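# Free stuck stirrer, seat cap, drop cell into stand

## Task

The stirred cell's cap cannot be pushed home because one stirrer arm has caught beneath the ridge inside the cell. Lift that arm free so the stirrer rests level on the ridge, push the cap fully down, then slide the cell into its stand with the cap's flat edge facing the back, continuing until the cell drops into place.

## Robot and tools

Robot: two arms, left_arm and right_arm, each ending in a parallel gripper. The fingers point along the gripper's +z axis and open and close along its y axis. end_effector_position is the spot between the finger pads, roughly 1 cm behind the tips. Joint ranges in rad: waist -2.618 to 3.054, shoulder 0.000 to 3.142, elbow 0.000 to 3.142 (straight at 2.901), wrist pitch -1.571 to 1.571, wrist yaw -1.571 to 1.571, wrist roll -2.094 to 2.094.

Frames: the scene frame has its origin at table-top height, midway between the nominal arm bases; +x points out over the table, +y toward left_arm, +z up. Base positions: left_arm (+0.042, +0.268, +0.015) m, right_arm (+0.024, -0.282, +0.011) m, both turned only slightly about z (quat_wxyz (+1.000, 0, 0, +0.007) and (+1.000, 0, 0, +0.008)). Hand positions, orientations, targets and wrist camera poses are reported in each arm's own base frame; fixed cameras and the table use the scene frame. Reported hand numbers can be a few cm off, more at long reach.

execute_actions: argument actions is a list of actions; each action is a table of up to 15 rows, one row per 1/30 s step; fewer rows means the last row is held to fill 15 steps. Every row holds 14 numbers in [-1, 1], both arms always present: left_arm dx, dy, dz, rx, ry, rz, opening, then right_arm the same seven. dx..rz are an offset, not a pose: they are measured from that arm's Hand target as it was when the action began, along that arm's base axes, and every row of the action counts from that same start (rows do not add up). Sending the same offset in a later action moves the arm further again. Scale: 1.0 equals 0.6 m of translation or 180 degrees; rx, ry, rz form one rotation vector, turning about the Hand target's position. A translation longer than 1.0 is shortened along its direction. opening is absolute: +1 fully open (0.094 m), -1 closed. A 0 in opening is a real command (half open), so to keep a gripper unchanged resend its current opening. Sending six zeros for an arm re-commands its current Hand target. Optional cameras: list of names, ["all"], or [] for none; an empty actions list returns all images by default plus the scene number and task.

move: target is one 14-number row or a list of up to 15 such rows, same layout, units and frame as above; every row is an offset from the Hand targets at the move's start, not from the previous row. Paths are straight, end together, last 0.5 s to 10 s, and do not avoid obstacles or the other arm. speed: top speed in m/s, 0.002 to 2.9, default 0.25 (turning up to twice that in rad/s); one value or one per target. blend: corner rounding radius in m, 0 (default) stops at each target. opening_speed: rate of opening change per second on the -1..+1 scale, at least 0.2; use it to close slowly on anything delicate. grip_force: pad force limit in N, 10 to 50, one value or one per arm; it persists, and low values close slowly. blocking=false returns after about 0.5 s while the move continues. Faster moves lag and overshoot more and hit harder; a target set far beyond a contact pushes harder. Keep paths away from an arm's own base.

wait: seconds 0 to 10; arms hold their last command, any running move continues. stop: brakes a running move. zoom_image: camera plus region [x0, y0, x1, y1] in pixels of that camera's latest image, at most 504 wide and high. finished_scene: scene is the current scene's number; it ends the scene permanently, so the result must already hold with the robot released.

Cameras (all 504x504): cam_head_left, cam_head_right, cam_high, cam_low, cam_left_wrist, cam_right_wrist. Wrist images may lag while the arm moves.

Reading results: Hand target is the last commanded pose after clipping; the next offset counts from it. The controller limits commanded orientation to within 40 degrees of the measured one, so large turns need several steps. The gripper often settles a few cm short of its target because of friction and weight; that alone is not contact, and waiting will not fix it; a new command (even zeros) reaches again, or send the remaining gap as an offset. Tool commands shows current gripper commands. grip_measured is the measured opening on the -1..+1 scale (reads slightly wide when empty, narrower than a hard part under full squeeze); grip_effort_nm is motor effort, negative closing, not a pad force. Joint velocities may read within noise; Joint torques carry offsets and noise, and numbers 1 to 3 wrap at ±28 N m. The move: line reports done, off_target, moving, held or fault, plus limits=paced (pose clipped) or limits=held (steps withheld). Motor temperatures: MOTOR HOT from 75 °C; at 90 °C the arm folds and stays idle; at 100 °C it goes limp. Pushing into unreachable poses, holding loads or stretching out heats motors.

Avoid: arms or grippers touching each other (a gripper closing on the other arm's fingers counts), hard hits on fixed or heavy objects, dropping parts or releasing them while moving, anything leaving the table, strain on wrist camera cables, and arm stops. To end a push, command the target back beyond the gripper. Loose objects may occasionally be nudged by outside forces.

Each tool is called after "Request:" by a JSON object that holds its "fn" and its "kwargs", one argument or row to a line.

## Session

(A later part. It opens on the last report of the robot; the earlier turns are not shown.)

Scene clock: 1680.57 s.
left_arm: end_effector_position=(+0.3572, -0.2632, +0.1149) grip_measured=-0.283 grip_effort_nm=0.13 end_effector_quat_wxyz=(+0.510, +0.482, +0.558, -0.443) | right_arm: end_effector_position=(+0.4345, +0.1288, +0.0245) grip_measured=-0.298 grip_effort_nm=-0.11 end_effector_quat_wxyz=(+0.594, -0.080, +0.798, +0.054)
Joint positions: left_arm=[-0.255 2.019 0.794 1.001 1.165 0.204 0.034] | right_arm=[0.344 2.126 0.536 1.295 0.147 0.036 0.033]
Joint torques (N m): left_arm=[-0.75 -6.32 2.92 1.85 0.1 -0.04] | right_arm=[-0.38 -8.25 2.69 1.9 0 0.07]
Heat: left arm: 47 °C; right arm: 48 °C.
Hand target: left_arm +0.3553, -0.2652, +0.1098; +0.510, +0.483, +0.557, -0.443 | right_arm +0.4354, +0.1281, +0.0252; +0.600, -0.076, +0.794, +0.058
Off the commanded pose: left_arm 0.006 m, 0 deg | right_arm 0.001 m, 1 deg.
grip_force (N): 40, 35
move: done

Request:
{"fn": "move", "kwargs": {
  "target": [
    [0,0,0,0,0,0,-0.28,-0.004,-0.001,-0.011,0,0,0,-0.3],
    [0,0,0,0,0,0,-0.28,0.02,0.0034,-0.012,0,0,0,-0.3]
  ],
  "speed": 0.03,
  "cameras": ["cam_left_wrist","cam_low","cam_right_wrist"]
}}

Request:
{"fn": "zoom_image", "kwargs": {
  "camera": "cam_left_wrist",
  "region": [60, 160, 260, 370]
}}

Request:
{"fn": "zoom_image", "kwargs": {
  "camera": "cam_low",
  "region": [170, 200, 250, 255]
}}

Scene clock: 1688.30 s.
left_arm: end_effector_position=(+0.3572, -0.2632, +0.1149) grip_measured=-0.283 grip_effort_nm=0.12 end_effector_quat_wxyz=(+0.510, +0.482, +0.558, -0.443) | right_arm: end_effector_position=(+0.4416, +0.1314, +0.0195) grip_measured=-0.298 grip_effort_nm=-0.11 end_effector_quat_wxyz=(+0.599, -0.079, +0.795, +0.055)
Joint positions: left_arm=[-0.255 2.019 0.794 1.001 1.165 0.204 0.034] | right_arm=[0.344 2.174 0.568 1.323 0.147 0.036 0.033]
Joint torques (N m): left_arm=[-0.72 -6.23 2.93 1.85 0.08 -0.03] | right_arm=[-1.05 -8.29 4.23 1.54 -0.06 0.04]
Heat: left arm: 47 °C; right arm: 49 °C.
Hand target: left_arm +0.3553, -0.2652, +0.1098; +0.510, +0.483, +0.557, -0.443 | right_arm +0.4473, +0.1301, +0.0179; +0.600, -0.076, +0.795, +0.058
Off the commanded pose: left_arm 0.006 m, 0 deg | right_arm 0.006 m, 0 deg.
grip_force (N): 40, 35
move: done
camera_calibration:
cam_left_wrist: T_world_to_cam=[[-0.993044, -0.117316, -0.0100149, 0.325883], [-0.0500689, 0.497736, -0.865882, 0.286676], [0.106567, -0.859358, -0.500148, -0.120996], [0, 0, 0, 1]] pos_world=[0.350864, -0.208436, 0.190975]
cam_right_wrist: T_world_to_cam=[[0.19216, -0.981115, 0.0220687, 0.042244], [-0.605077, -0.136154, -0.784439, 0.343569], [0.77263, 0.137384, -0.619814, -0.259158], [0, 0, 0, 1]] pos_world=[0.400002, 0.123829, 0.107947]
Images, in order (width x height): cam_low 504x504, cam_left_wrist 504x504, cam_right_wrist 504x504.

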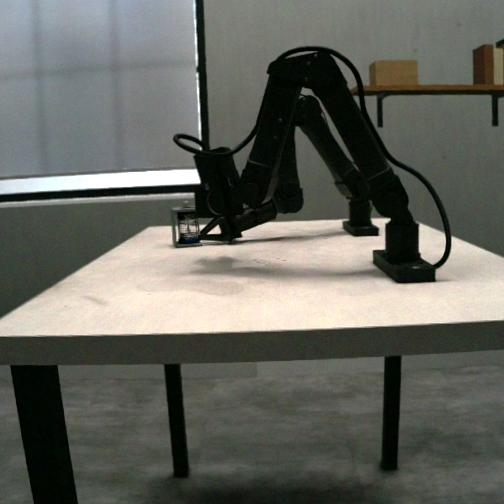

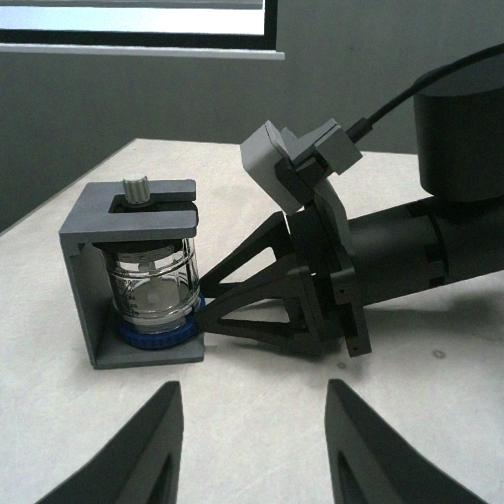

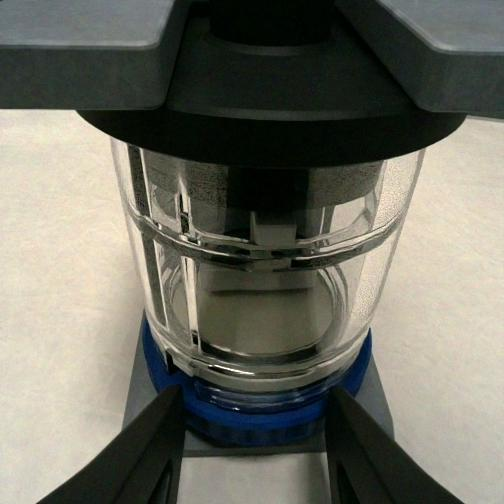

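Scaled by 2.400 from the camera's 504x504 image, which has a finer 720x720 frame.

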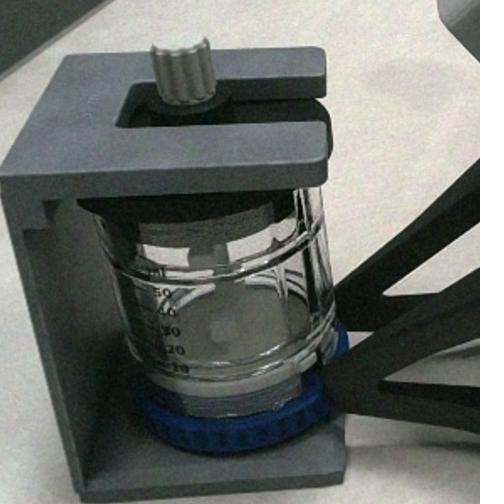

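Scaled by 6.300 from the camera's 504x504 image, which has a finer 720x720 frame.

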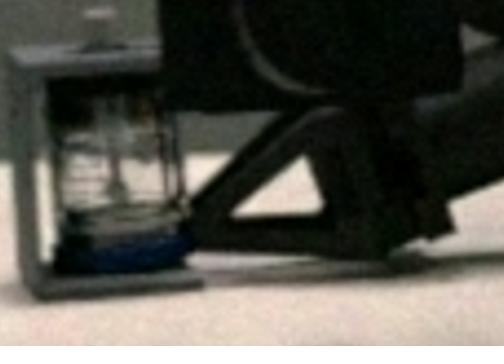

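Request:
{"fn": "move", "kwargs": {
  "target": [0,0,0,0,0,0,-0.28,0.014,0.0024,-0.003,0,0,0,-0.3],
  "speed": 0.03,
  "cameras": ["cam_left_wrist","cam_low","cam_right_wrist"]
}}

Request:
{"fn": "zoom_image", "kwargs": {
  "camera": "cam_left_wrist",
  "region": [60, 160, 260, 370]
}}

Request:
{"fn": "zoom_image", "kwargs": {
  "camera": "cam_low",
  "region": [170, 200, 250, 255]
}}

Scene clock: 1695.90 s.
left_arm: end_effector_position=(+0.3572, -0.2632, +0.1149) grip_measured=-0.283 grip_effort_nm=0.12 end_effector_quat_wxyz=(+0.510, +0.482, +0.558, -0.443) | right_arm: end_effector_position=(+0.4504, +0.1334, +0.0196) grip_measured=-0.298 grip_effort_nm=-0.11 end_effector_quat_wxyz=(+0.601, -0.078, +0.793, +0.057)
Joint positions: left_arm=[-0.255 2.019 0.794 1.001 1.165 0.204 0.034] | right_arm=[0.34 2.191 0.605 1.31 0.141 0.036 0.033]
Joint torques (N m): left_arm=[-0.72 -6.41 2.93 1.84 0.08 -0.06] | right_arm=[-1.01 -8.49 4.31 1.51 -0.05 0.04]
Heat: left arm: 47 °C; right arm: 49 °C.
Hand target: left_arm +0.3553, -0.2652, +0.1098; +0.510, +0.483, +0.557, -0.443 | right_arm +0.4557, +0.1316, +0.0162; +0.600, -0.076, +0.794, +0.058
Off the commanded pose: left_arm 0.006 m, 0 deg | right_arm 0.007 m, 0 deg.
grip_force (N): 40, 35
move: done
camera_calibration:
cam_left_wrist: T_world_to_cam=[[-0.993044, -0.117316, -0.0100149, 0.325883], [-0.0500689, 0.497736, -0.865882, 0.286676], [0.106567, -0.859358, -0.500148, -0.120996], [0, 0, 0, 1]] pos_world=[0.350864, -0.208436, 0.190975]
cam_right_wrist: T_world_to_cam=[[0.192964, -0.981013, 0.0194459, 0.0421378], [-0.600294, -0.133707, -0.788524, 0.346958], [0.776152, 0.140483, -0.614697, -0.268305], [0, 0, 0, 1]] pos_world=[0.408391, 0.125421, 0.107839]
Images, in order (width x height): cam_low 504x504, cam_left_wrist 504x504, cam_right_wrist 504x504.

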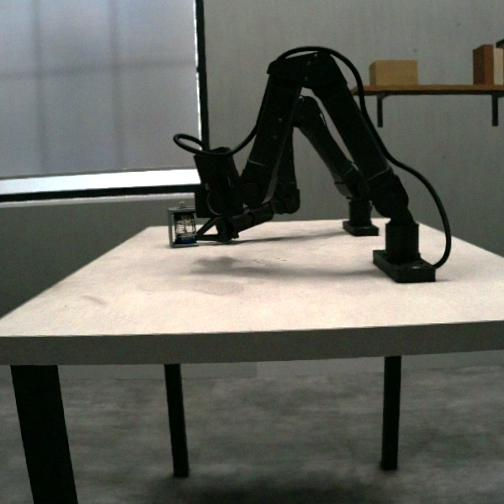

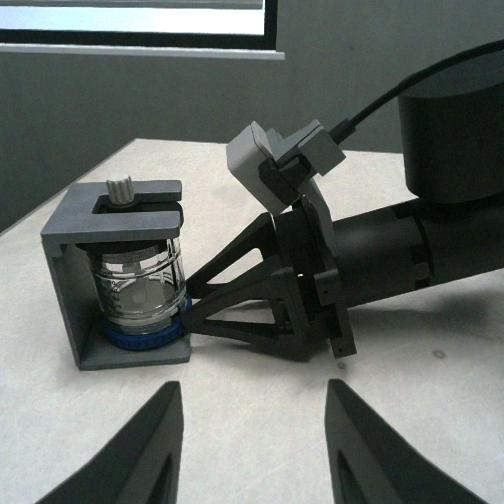

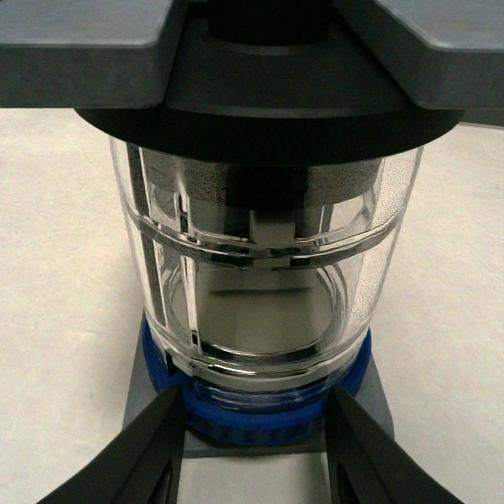

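Scaled by 2.400 from the camera's 504x504 image, which has a finer 720x720 frame.

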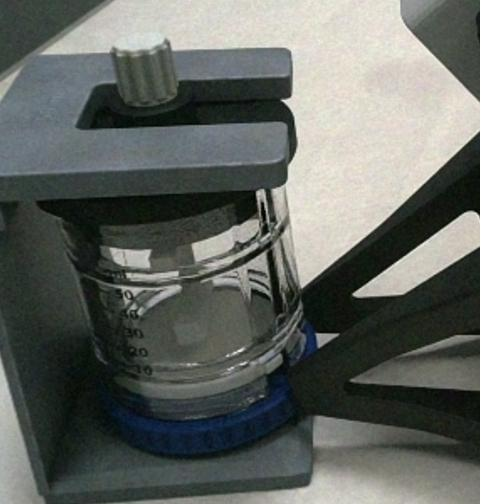

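Scaled by 6.300 from the camera's 504x504 image, which has a finer 720x720 frame.

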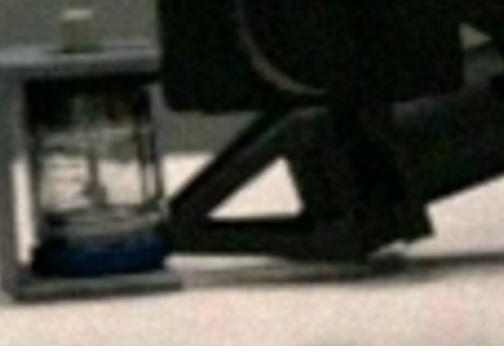

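Request:
{"fn": "move", "kwargs": {
  "target": [
    [0,0,0,0,0,0,-0.28,-0.07,-0.012,0.09,0.0099,-0.058,0,-0.3],
    [0,0,0,0,0,0,-0.28,-0.07,-0.012,0.05,0.0099,-0.058,0,0.5]
  ],
  "speed": 0.08,
  "cameras": ["cam_left_wrist","cam_low","cam_right_wrist"]
}}

Request:
{"fn": "zoom_image", "kwargs": {
  "camera": "cam_left_wrist",
  "region": [40, 160, 240, 370]
}}

Request:
{"fn": "zoom_image", "kwargs": {
  "camera": "cam_low",
  "region": [160, 190, 240, 255]
}}

Scene clock: 1722.67 s.
left_arm: end_effector_position=(+0.3572, -0.2632, +0.1149) grip_measured=-0.283 grip_effort_nm=0.13 end_effector_quat_wxyz=(+0.510, +0.482, +0.558, -0.443) | right_arm: end_effector_position=(+0.4104, +0.1197, +0.0325) grip_measured=+0.498 grip_effort_nm=0.15 end_effector_quat_wxyz=(+0.622, -0.077, +0.778, +0.051)
Joint positions: left_arm=[-0.255 2.019 0.794 1.001 1.165 0.204 0.034] | right_arm=[0.351 2.15 0.419 1.505 0.166 0.022 0.07]
Joint torques (N m): left_arm=[-0.64 -6.41 2.84 1.83 0.1 -0.1] | right_arm=[0.85 -7.57 2.62 2.31 0.09 0.04]
Heat: left arm: 47 °C; right arm: 48 °C.
Hand target: left_arm +0.3553, -0.2652, +0.1098; +0.510, +0.483, +0.557, -0.443 | right_arm +0.4138, +0.1244, +0.0462; +0.671, -0.071, +0.736, +0.063
Off the commanded pose: left_arm 0.006 m, 0 deg | right_arm 0.015 m, 8 deg.
joint sent to its limit (right arm) — joint 4 (wrist pitch), upper limit. The joint targets are off in orientation, not in position.
grip_force (N): 40, 35
move: off_target (right_arm); target 2's new opening was sent with right_arm's hand 0.015 m and 8 deg from that target
camera_calibration:
cam_left_wrist: T_world_to_cam=[[-0.993044, -0.117316, -0.0100149, 0.325883], [-0.0500689, 0.497736, -0.865882, 0.286676], [0.106567, -0.859358, -0.500148, -0.120996], [0, 0, 0, 1]] pos_world=[0.350864, -0.208436, 0.190975]
cam_right_wrist: T_world_to_cam=[[0.18227, -0.982745, 0.0314656, 0.0403802], [-0.559743, -0.130019, -0.818403, 0.315141], [0.808372, 0.131557, -0.573783, -0.240801], [0, 0, 0, 1]] pos_world=[0.363694, 0.112337, 0.118474]
Images, in order (width x height): cam_low 504x504, cam_left_wrist 504x504, cam_right_wrist 504x504.

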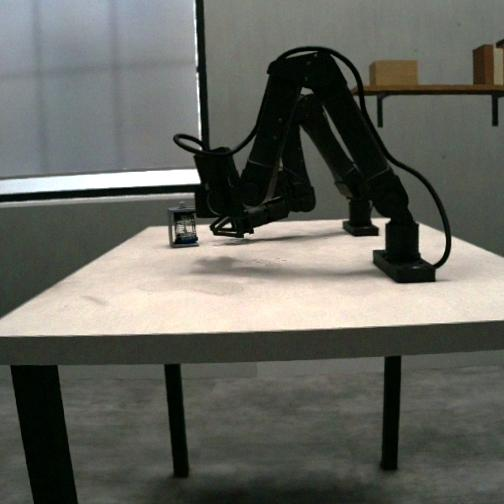

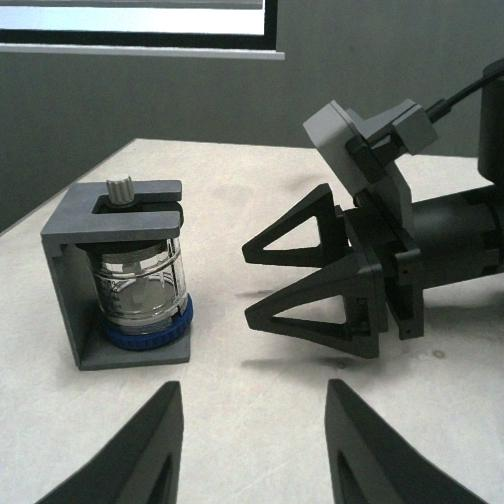

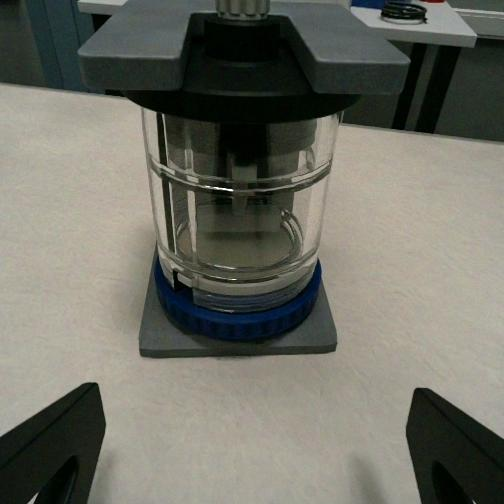

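Scaled by 2.400 from the camera's 504x504 image, which has a finer 720x720 frame.

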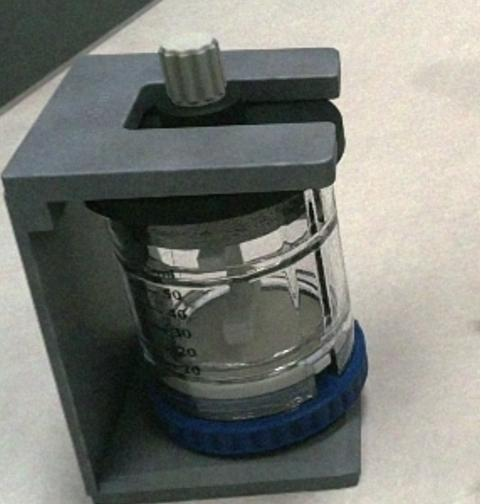

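Scaled by 6.300 from the camera's 504x504 image, which has a finer 720x720 frame.

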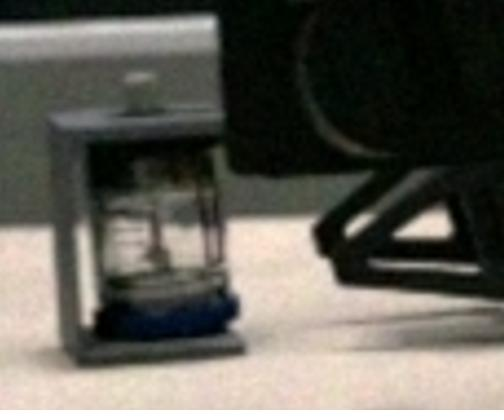

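Request:
{"fn": "move", "kwargs": {
  "target": [
    [0,0,0,0,0,0,-0.28,0,0.018,0.055,0,0,0,0.5],
    [0,0,0,0,0,0,-0.28,0.04,0.0105,0.008,0,0,0,0.5]
  ],
  "speed": 0.08,
  "cameras": ["cam_left_wrist","cam_low","cam_right_wrist"]
}}

Request:
{"fn": "zoom_image", "kwargs": {
  "camera": "cam_left_wrist",
  "region": [40, 160, 240, 370]
}}

Request:
{"fn": "zoom_image", "kwargs": {
  "camera": "cam_low",
  "region": [160, 190, 240, 255]
}}

Scene clock: 1742.50 s.
left_arm: end_effector_position=(+0.3572, -0.2632, +0.1149) grip_measured=-0.283 grip_effort_nm=0.12 end_effector_quat_wxyz=(+0.510, +0.482, +0.558, -0.443) | right_arm: end_effector_position=(+0.4306, +0.1304, +0.0351) grip_measured=+0.498 grip_effort_nm=0.15 end_effector_quat_wxyz=(+0.636, -0.077, +0.766, +0.055)
Joint positions: left_arm=[-0.255 2.019 0.794 1.001 1.165 0.204 0.034] | right_arm=[0.36 2.2 0.508 1.504 0.17 0.019 0.07]
Joint torques (N m): left_arm=[-0.7 -6.31 2.97 1.85 0.08 -0.08] | right_arm=[-0.83 -8.17 3.51 2.31 -0.07 -0.06]
Heat: left arm: 47 °C; right arm: 53 °C.
Hand target: left_arm +0.3553, -0.2652, +0.1098; +0.510, +0.483, +0.557, -0.443 | right_arm +0.4377, +0.1307, +0.0508; +0.671, -0.071, +0.736, +0.063
Off the commanded pose: left_arm 0.006 m, 0 deg | right_arm 0.018 m, 5 deg.
joint sent to its limit (right arm) — joint 4 (wrist pitch), upper limit. The joint targets still meet the commanded pose.
grip_force (N): 40, 35
move: off_target (right_arm)
camera_calibration:
cam_left_wrist: T_world_to_cam=[[-0.993044, -0.117316, -0.0100149, 0.325883], [-0.0500689, 0.497736, -0.865882, 0.286676], [0.106567, -0.859358, -0.500148, -0.120996], [0, 0, 0, 1]] pos_world=[0.350864, -0.208436, 0.190975]
cam_right_wrist: T_world_to_cam=[[0.186218, -0.982107, 0.0281012, 0.0454442], [-0.529126, -0.124345, -0.839383, 0.316794], [0.827858, 0.141439, -0.542813, -0.267885], [0, 0, 0, 1]] pos_world=[0.380932, 0.121912, 0.119223]
Images, in order (width x height): cam_low 504x504, cam_left_wrist 504x504, cam_right_wrist 504x504.

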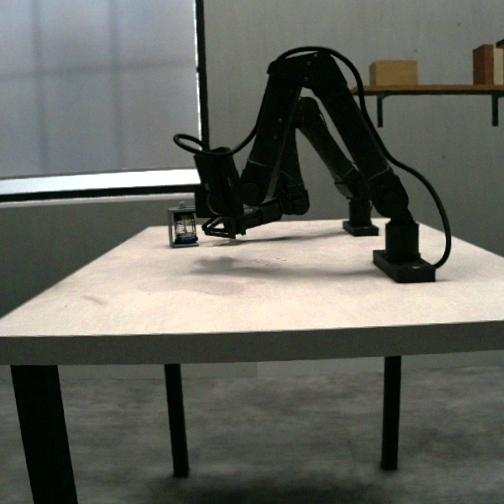

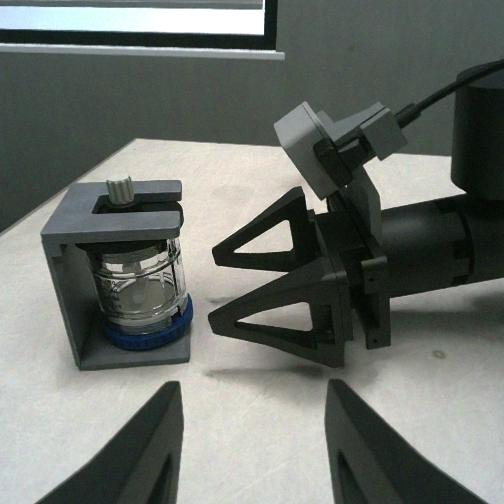

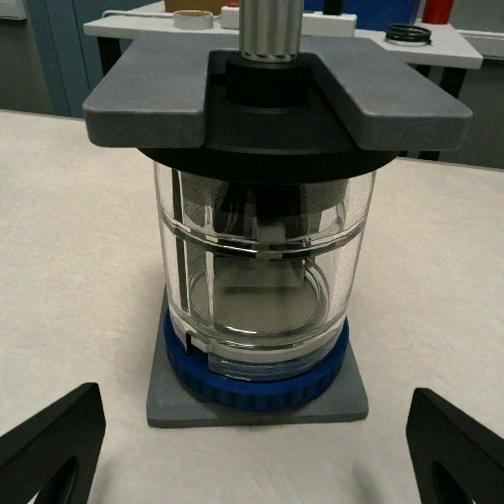

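Scaled by 2.400 from the camera's 504x504 image, which has a finer 720x720 frame.

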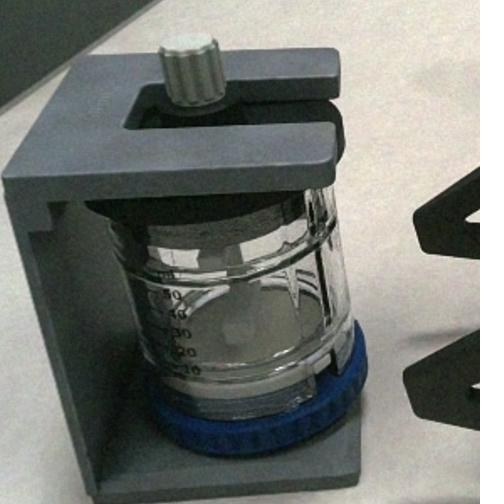

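Scaled by 6.300 from the camera's 504x504 image, which has a finer 720x720 frame.

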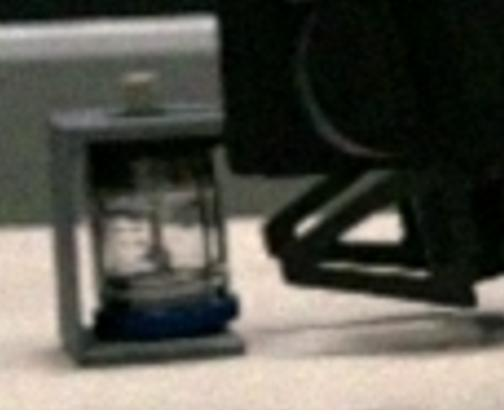

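Request:
{"fn": "move", "kwargs": {
  "target": [
    [0,0,0,0,0,0,-0.28,0.01,0.001,0.05,0,0,0,0.5],
    [0,0,0,0,0,0,-0.28,0.045,0.0055,0.010,0,0,0,0.5]
  ],
  "speed": 0.08,
  "cameras": ["cam_left_wrist","cam_low","cam_right_wrist"]
}}

Request:
{"fn": "zoom_image", "kwargs": {
  "camera": "cam_left_wrist",
  "region": [40, 160, 240, 370]
}}

Request:
{"fn": "zoom_image", "kwargs": {
  "camera": "cam_low",
  "region": [160, 190, 240, 255]
}}

Scene clock: 1756.80 s.
left_arm: end_effector_position=(+0.3572, -0.2632, +0.1149) grip_measured=-0.283 grip_effort_nm=0.12 end_effector_quat_wxyz=(+0.510, +0.482, +0.558, -0.443) | right_arm: end_effector_position=(+0.4588, +0.1348, +0.0493) grip_measured=+0.498 grip_effort_nm=0.15 end_effector_quat_wxyz=(+0.656, -0.073, +0.748, +0.061)
Joint positions: left_arm=[-0.255 2.019 0.794 1.001 1.165 0.204 0.034] | right_arm=[0.34 2.219 0.614 1.472 0.149 0.015 0.07]
Joint torques (N m): left_arm=[-0.72 -6.32 3.04 1.85 0.13 -0.06] | right_arm=[-0.91 -8.99 4 1.91 -0.06 -0.06]
Heat: left arm: 47 °C; right arm: 54 °C.
Hand target: left_arm +0.3553, -0.2652, +0.1098; +0.510, +0.483, +0.557, -0.443 | right_arm +0.4647, +0.1338, +0.0568; +0.670, -0.071, +0.736, +0.063
Off the commanded pose: left_arm 0.006 m, 0 deg | right_arm 0.010 m, 2 deg.
grip_force (N): 40, 35
move: done
camera_calibration:
cam_left_wrist: T_world_to_cam=[[-0.993044, -0.117316, -0.0100149, 0.325883], [-0.0500689, 0.497736, -0.865882, 0.286676], [0.106567, -0.859358, -0.500148, -0.120996], [0, 0, 0, 1]] pos_world=[0.350864, -0.208436, 0.190975]
cam_right_wrist: T_world_to_cam=[[0.186972, -0.982159, 0.0201459, 0.044247], [-0.484505, -0.110035, -0.86784, 0.323123], [0.854574, 0.152501, -0.496434, -0.300107], [0, 0, 0, 1]] pos_world=[0.404746, 0.124779, 0.130544]
Images, in order (width x height): cam_low 504x504, cam_left_wrist 504x504, cam_right_wrist 504x504.

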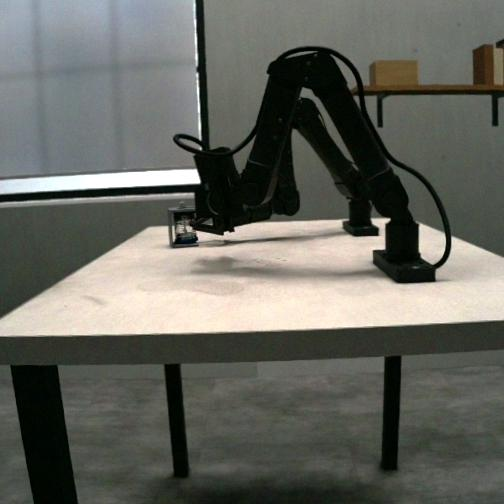

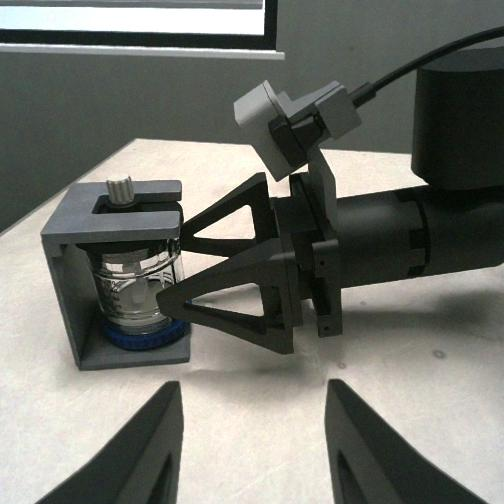

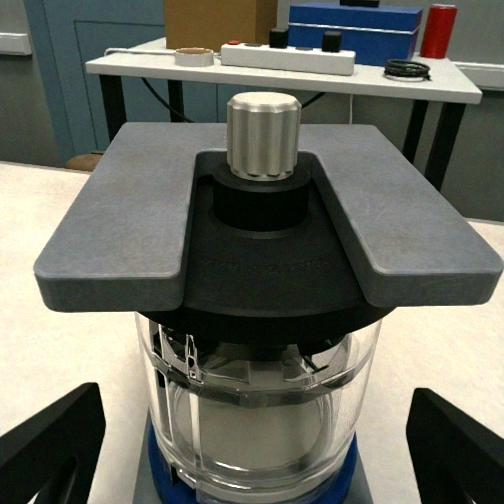

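Scaled by 2.400 from the camera's 504x504 image, which has a finer 720x720 frame.

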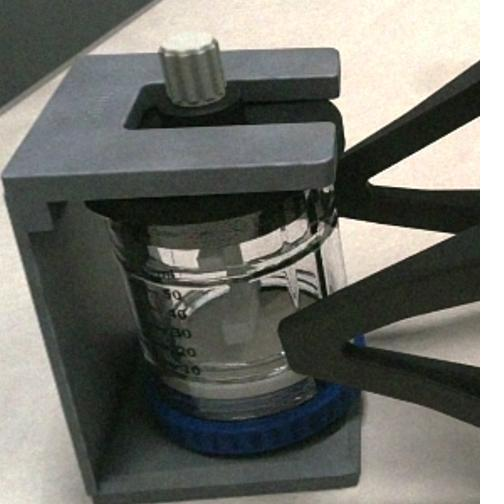

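Scaled by 6.300 from the camera's 504x504 image, which has a finer 720x720 frame.

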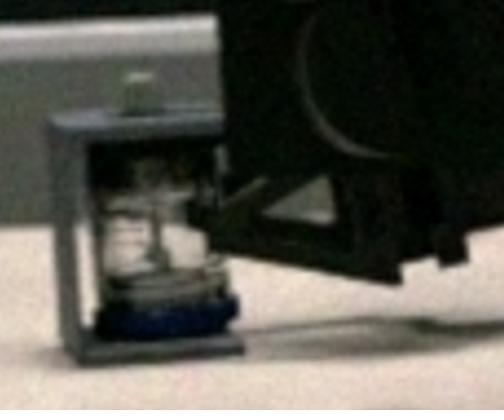

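Request:
{"fn": "move", "kwargs": {
  "target": [0,0,0,0,0,0,-0.28,0.040,0.0062,-0.018,0,0,0,0.5],
  "speed": 0.05,
  "cameras": ["cam_left_wrist","cam_low","cam_right_wrist"]
}}

Request:
{"fn": "zoom_image", "kwargs": {
  "camera": "cam_left_wrist",
  "region": [40, 160, 240, 370]
}}

Request:
{"fn": "zoom_image", "kwargs": {
  "camera": "cam_low",
  "region": [160, 190, 240, 255]
}}

Scene clock: 1764.83 s.
left_arm: end_effector_position=(+0.3572, -0.2632, +0.1149) grip_measured=-0.283 grip_effort_nm=0.12 end_effector_quat_wxyz=(+0.510, +0.482, +0.558, -0.443) | right_arm: end_effector_position=(+0.4840, +0.1394, +0.0483) grip_measured=+0.498 grip_effort_nm=0.15 end_effector_quat_wxyz=(+0.669, -0.070, +0.737, +0.064)
Joint positions: left_arm=[-0.255 2.019 0.794 1.001 1.165 0.204 0.034] | right_arm=[0.327 2.291 0.725 1.47 0.136 0.014 0.07]
Joint torques (N m): left_arm=[-0.76 -6.37 2.88 1.83 0.08 -0.03] | right_arm=[-0.92 -9.44 4.22 1.58 -0.08 -0.06]
Heat: left arm: 47 °C; right arm: 54 °C.
Hand target: left_arm +0.3553, -0.2652, +0.1098; +0.510, +0.483, +0.557, -0.443 | right_arm +0.4887, +0.1377, +0.0461; +0.671, -0.071, +0.736, +0.063
Off the commanded pose: left_arm 0.006 m, 0 deg | right_arm 0.006 m, 0 deg.
grip_force (N): 40, 35
move: done
camera_calibration:
cam_left_wrist: T_world_to_cam=[[-0.993044, -0.117316, -0.0100149, 0.325883], [-0.0500689, 0.497736, -0.865882, 0.286676], [0.106567, -0.859358, -0.500148, -0.120996], [0, 0, 0, 1]] pos_world=[0.350864, -0.208436, 0.190975]
cam_right_wrist: T_world_to_cam=[[0.186758, -0.982297, 0.0146379, 0.0445172], [-0.454688, -0.0996359, -0.88506, 0.320008], [0.87085, 0.158637, -0.465246, -0.333124], [0, 0, 0, 1]] pos_world=[0.427291, 0.128459, 0.12759]
Images, in order (width x height): cam_low 504x504, cam_left_wrist 504x504, cam_right_wrist 504x504.

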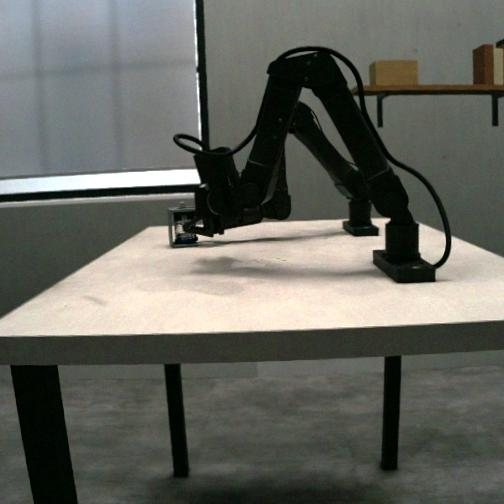

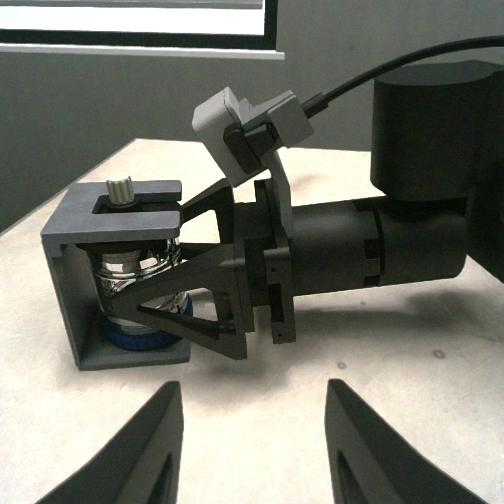

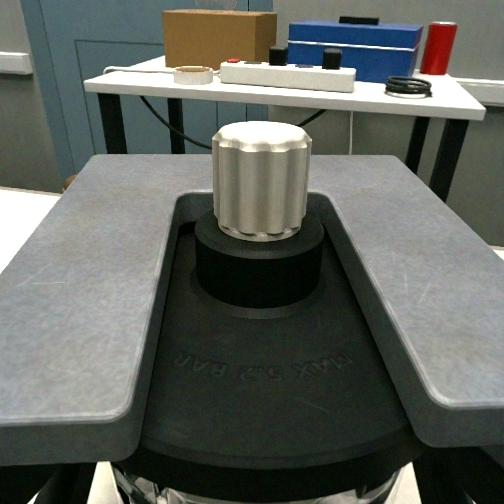

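Scaled by 2.400 from the camera's 504x504 image, which has a finer 720x720 frame.

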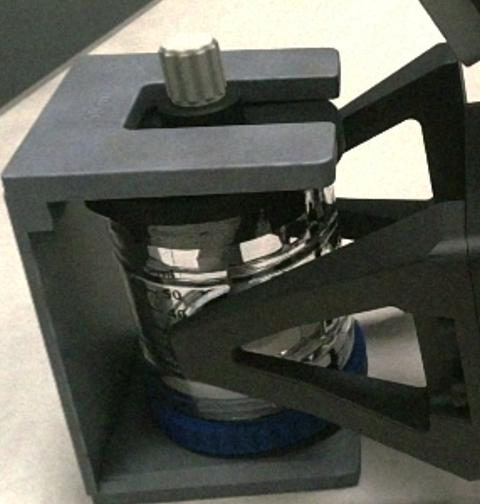

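Scaled by 6.300 from the camera's 504x504 image, which has a finer 720x720 frame.

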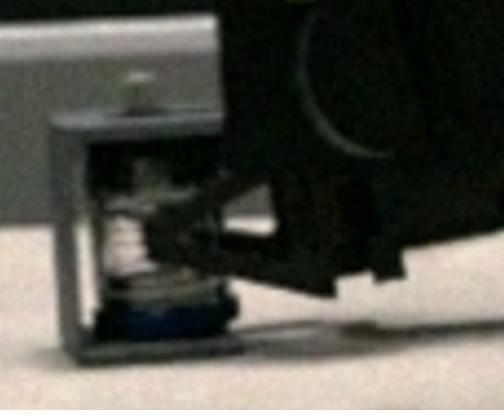

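Request:
{"fn": "move", "kwargs": {
  "target": [0,0,0,0,0,0,-0.28,0,0,-0.012,0.0028,-0.0164,0,0.5],
  "speed": 0.05
}}

Request:
{"fn": "move", "kwargs": {
  "target": [0,0,0,0,0,0,-0.28,0,0,0,0,0,0,0.14],
  "opening_speed": 0.4,
  "cameras": ["cam_left_wrist","cam_low","cam_right_wrist"]
}}

Request:
{"fn": "zoom_image", "kwargs": {
  "camera": "cam_left_wrist",
  "region": [40, 160, 240, 370]
}}

Request:
{"fn": "zoom_image", "kwargs": {
  "camera": "cam_low",
  "region": [160, 190, 240, 255]
}}

Scene clock: 1776.43 s.
left_arm: end_effector_position=(+0.3572, -0.2632, +0.1149) grip_measured=-0.283 grip_effort_nm=0.12 end_effector_quat_wxyz=(+0.510, +0.482, +0.558, -0.443) | right_arm: end_effector_position=(+0.4823, +0.1389, +0.0238) grip_measured=+0.498 grip_effort_nm=0.15 end_effector_quat_wxyz=(+0.659, -0.075, +0.746, +0.060)
Joint positions: left_arm=[-0.255 2.019 0.794 1.001 1.165 0.204 0.034] | right_arm=[0.327 2.368 0.738 1.505 0.135 0.008 0.07]
Joint torques (N m): left_arm=[-0.73 -6.24 3.08 1.84 0.11 0] | right_arm=[-0.87 -9.61 3.97 2.31 -0.04 -0.07]
Heat: left arm: 47 °C; right arm: 51 °C.
Hand target: left_arm +0.3553, -0.2652, +0.1098; +0.510, +0.483, +0.557, -0.443 | right_arm +0.4887, +0.1377, +0.0389; +0.690, -0.070, +0.718, +0.064
Off the commanded pose: left_arm 0.006 m, 0 deg | right_arm 0.016 m, 5 deg.
joint sent to its limit (right arm) — joint 4 (wrist pitch), upper limit. The joint targets still meet the commanded pose.
grip_force (N): 40, 35
move: off_target (right_arm)

Scene clock: 1777.53 s.
left_arm: end_effector_position=(+0.3572, -0.2632, +0.1149) grip_measured=-0.283 grip_effort_nm=0.13 end_effector_quat_wxyz=(+0.510, +0.482, +0.558, -0.443) | right_arm: end_effector_position=(+0.4823, +0.1394, +0.0238) grip_measured=+0.291 grip_effort_nm=-0.73 end_effector_quat_wxyz=(+0.659, -0.076, +0.746, +0.061)
Joint positions: left_arm=[-0.255 2.019 0.794 1.001 1.165 0.204 0.034] | right_arm=[0.327 2.368 0.738 1.505 0.133 0.008 0.061]
Joint torques (N m): left_arm=[-0.7 -6.49 2.92 1.86 0.08 -0.02] | right_arm=[-0.87 -9.66 3.96 2.32 -0.03 -0.07]
Heat: left arm: 47 °C; right arm: 52 °C.
Hand target: left_arm +0.3553, -0.2652, +0.1098; +0.510, +0.483, +0.557, -0.443 | right_arm +0.4887, +0.1377, +0.0389; +0.690, -0.070, +0.718, +0.064
Off the commanded pose: left_arm 0.006 m, 0 deg | right_arm 0.017 m, 5 deg.
joint sent to its limit (right arm) — joint 4 (wrist pitch), upper limit. The joint targets still meet the commanded pose.
grip_force (N): 40, 35
move: off_target (right_arm)
camera_calibration:
cam_left_wrist: T_world_to_cam=[[-0.993044, -0.117316, -0.0100149, 0.325883], [-0.0500689, 0.497736, -0.865882, 0.286676], [0.106567, -0.859358, -0.500148, -0.120996], [0, 0, 0, 1]] pos_world=[0.350864, -0.208436, 0.190975]
cam_right_wrist: T_world_to_cam=[[0.1906, -0.981365, 0.0243592, 0.0428921], [-0.477542, -0.114371, -0.871133, 0.310209], [0.857686, 0.154406, -0.490443, -0.335521], [0, 0, 0, 1]] pos_world=[0.427735, 0.129378, 0.104634]
Images, in order (width x height): cam_low 504x504, cam_left_wrist 504x504, cam_right_wrist 504x504.

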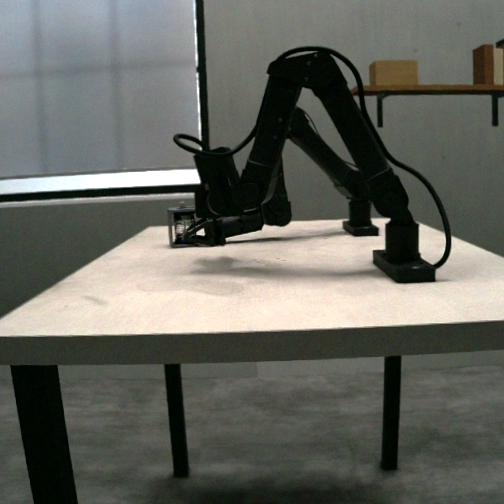

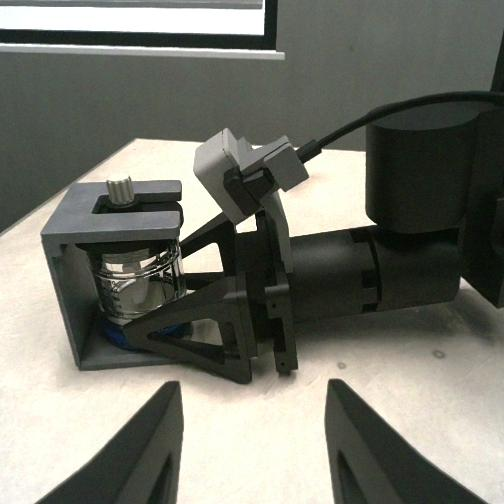

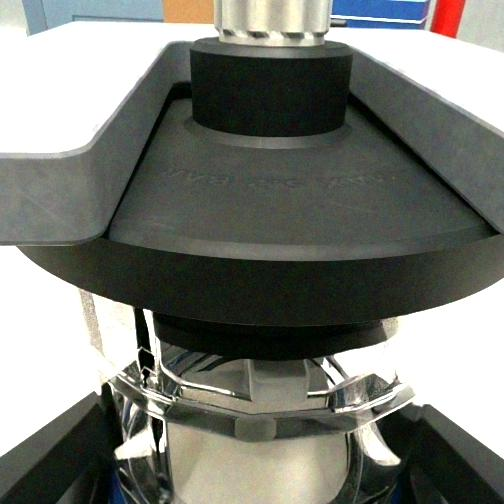

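Scaled by 2.400 from the camera's 504x504 image, which has a finer 720x720 frame.

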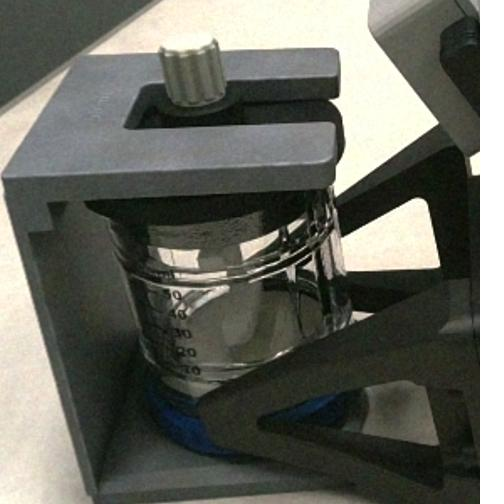

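Scaled by 6.300 from the camera's 504x504 image, which has a finer 720x720 frame.

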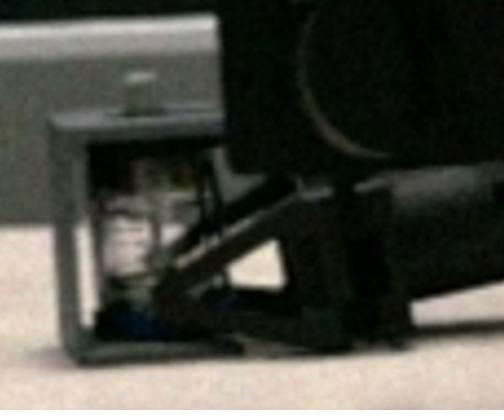

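Request:
{"fn": "move", "kwargs": {
  "target": [
    [0,0,0,0,0,0,-0.28,0,0,0,0,0,0,0.55],
    [0,0,0,0,0,0,-0.28,0,0,-0.012,-0.0113,0.0655,0,0.55]
  ],
  "speed": 0.05,
  "cameras": ["cam_left_wrist","cam_low","cam_right_wrist"]
}}

Request:
{"fn": "zoom_image", "kwargs": {
  "camera": "cam_left_wrist",
  "region": [40, 160, 240, 370]
}}

Request:
{"fn": "zoom_image", "kwargs": {
  "camera": "cam_low",
  "region": [160, 190, 240, 255]
}}

Scene clock: 1796.30 s.
left_arm: end_effector_position=(+0.3572, -0.2632, +0.1149) grip_measured=-0.283 grip_effort_nm=0.12 end_effector_quat_wxyz=(+0.510, +0.482, +0.558, -0.443) | right_arm: end_effector_position=(+0.4800, +0.1393, +0.0129) grip_measured=+0.548 grip_effort_nm=0.15 end_effector_quat_wxyz=(+0.598, -0.081, +0.795, +0.055)
Joint positions: left_arm=[-0.255 2.019 0.794 1.001 1.165 0.204 0.034] | right_arm=[0.327 2.25 0.738 1.227 0.129 0.028 0.073]
Joint torques (N m): left_arm=[-0.72 -6.42 2.76 1.88 0.09 -0.05] | right_arm=[-1.11 -14.68 4.33 1.33 -0.05 0.01]
Heat: left arm: 47 °C; right arm: 54 °C.
Hand target: left_arm +0.3553, -0.2652, +0.1098; +0.510, +0.483, +0.557, -0.443 | right_arm +0.4887, +0.1377, +0.0317; +0.611, -0.075, +0.786, +0.058
Off the commanded pose: left_arm 0.006 m, 0 deg | right_arm 0.021 m, 2 deg.
grip_force (N): 40, 35
move: off_target (right_arm)
camera_calibration:
cam_left_wrist: T_world_to_cam=[[-0.993044, -0.117316, -0.0100149, 0.325883], [-0.0500689, 0.497736, -0.865882, 0.286676], [0.106567, -0.859358, -0.500148, -0.120996], [0, 0, 0, 1]] pos_world=[0.350864, -0.208436, 0.190975]
cam_right_wrist: T_world_to_cam=[[0.194029, -0.980677, 0.0249992, 0.0417451], [-0.606113, -0.139881, -0.782981, 0.363733], [0.771349, 0.136769, -0.621543, -0.293306], [0, 0, 0, 1]] pos_world=[0.438605, 0.131933, 0.10145]
Images, in order (width x height): cam_low 504x504, cam_left_wrist 504x504, cam_right_wrist 504x504.

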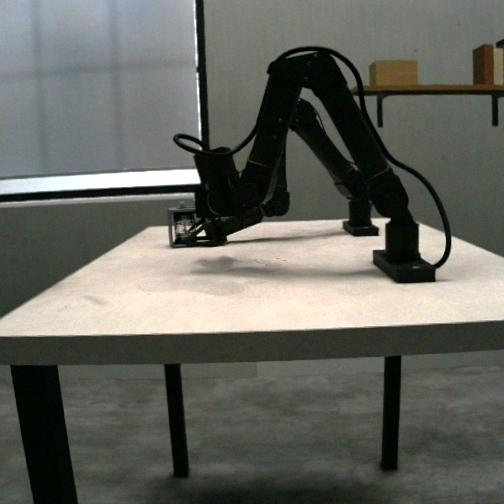

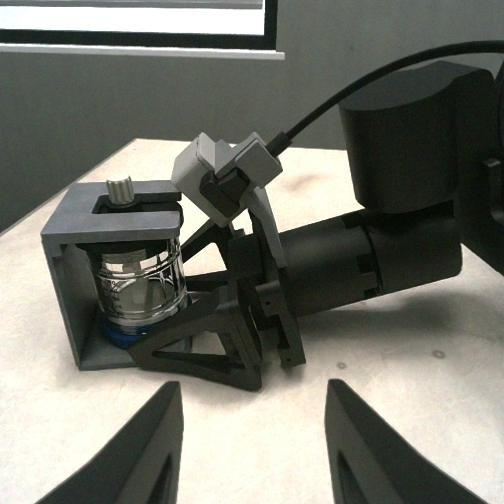

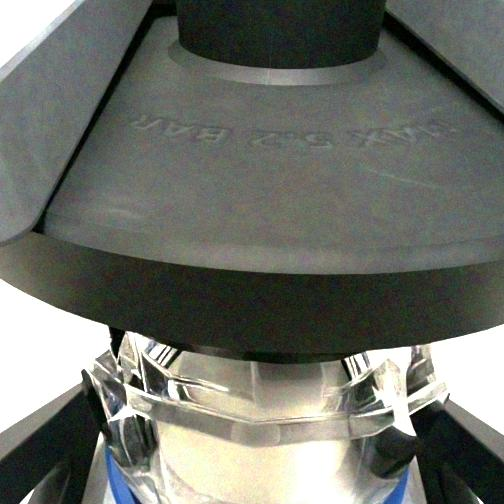

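Scaled by 2.400 from the camera's 504x504 image, which has a finer 720x720 frame.

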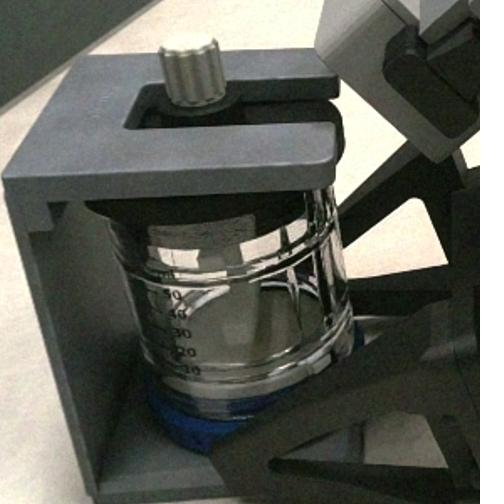

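Scaled by 6.300 from the camera's 504x504 image, which has a finer 720x720 frame.

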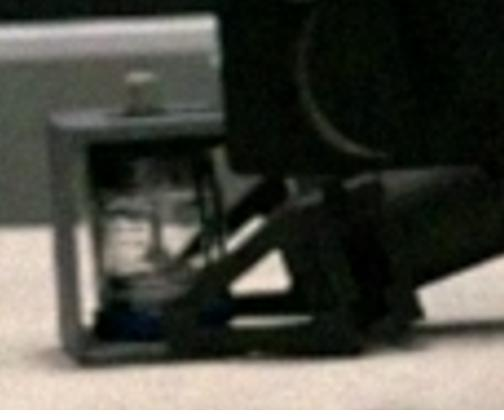

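Request:
{"fn": "move", "kwargs": {
  "target": [
    [0,0,0,0,0,0,-0.28,0,0,0.05,0.0028,-0.0164,0,0.55],
    [0,0,0,0,0,0,-0.28,0,0,0.022,0.0028,-0.0164,0,0.55]
  ],
  "speed": 0.05,
  "cameras": ["cam_left_wrist","cam_low","cam_right_wrist"]
}}

Request:
{"fn": "zoom_image", "kwargs": {
  "camera": "cam_left_wrist",
  "region": [40, 160, 240, 370]
}}

Request:
{"fn": "zoom_image", "kwargs": {
  "camera": "cam_low",
  "region": [160, 190, 240, 255]
}}

Scene clock: 1812.00 s.
left_arm: end_effector_position=(+0.3572, -0.2632, +0.1149) grip_measured=-0.283 grip_effort_nm=0.12 end_effector_quat_wxyz=(+0.510, +0.482, +0.558, -0.443) | right_arm: end_effector_position=(+0.4856, +0.1412, +0.0440) grip_measured=+0.548 grip_effort_nm=0.15 end_effector_quat_wxyz=(+0.624, -0.076, +0.775, +0.061)
Joint positions: left_arm=[-0.255 2.019 0.794 1.001 1.165 0.204 0.034] | right_arm=[0.327 2.19 0.738 1.235 0.129 0.028 0.073]
Joint torques (N m): left_arm=[-0.77 -6.37 2.95 1.86 0.07 -0.06] | right_arm=[-1.05 -9.43 3.7 1.82 -0.03 -0.06]
Heat: left arm: 47 °C; right arm: 52 °C.
Hand target: left_arm +0.3553, -0.2652, +0.1098; +0.510, +0.483, +0.557, -0.443 | right_arm +0.4887, +0.1377, +0.0449; +0.631, -0.074, +0.770, +0.060
Off the commanded pose: left_arm 0.006 m, 0 deg | right_arm 0.005 m, 1 deg.
grip_force (N): 40, 35
move: done
camera_calibration:
cam_left_wrist: T_world_to_cam=[[-0.993044, -0.117316, -0.0100149, 0.325883], [-0.0500689, 0.497736, -0.865882, 0.286676], [0.106567, -0.859358, -0.500148, -0.120996], [0, 0, 0, 1]] pos_world=[0.350864, -0.208436, 0.190975]
cam_right_wrist: T_world_to_cam=[[0.192598, -0.981154, 0.0155777, 0.0429176], [-0.554209, -0.121863, -0.823409, 0.365825], [0.809789, 0.149953, -0.567235, -0.30145], [0, 0, 0, 1]] pos_world=[0.438588, 0.131893, 0.129563]
Images, in order (width x height): cam_low 504x504, cam_left_wrist 504x504, cam_right_wrist 504x504.

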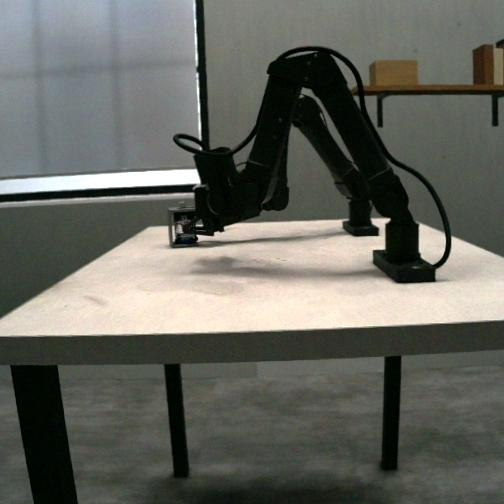

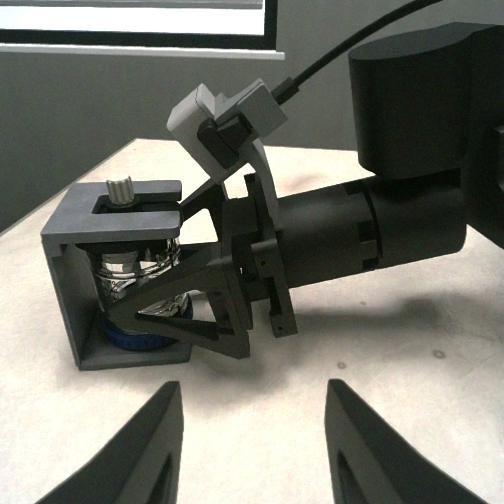

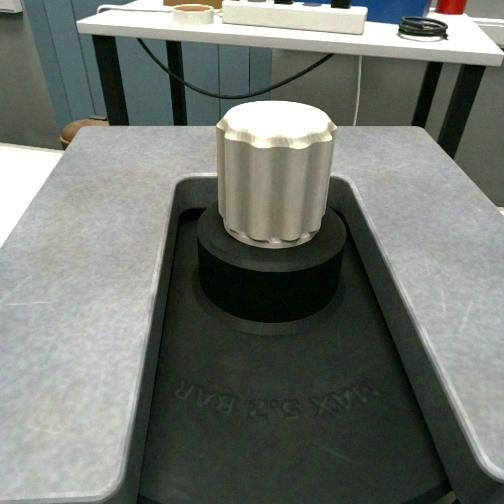

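Scaled by 2.400 from the camera's 504x504 image, which has a finer 720x720 frame.

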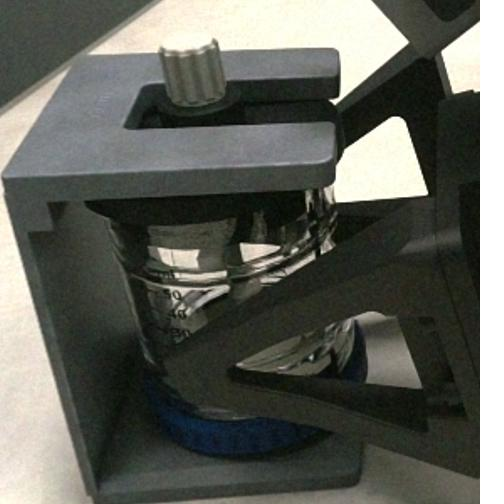

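Scaled by 6.300 from the camera's 504x504 image, which has a finer 720x720 frame.

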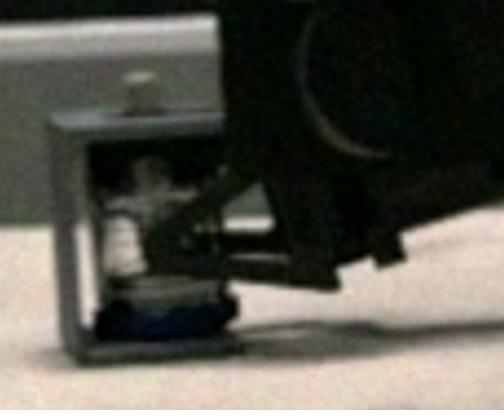

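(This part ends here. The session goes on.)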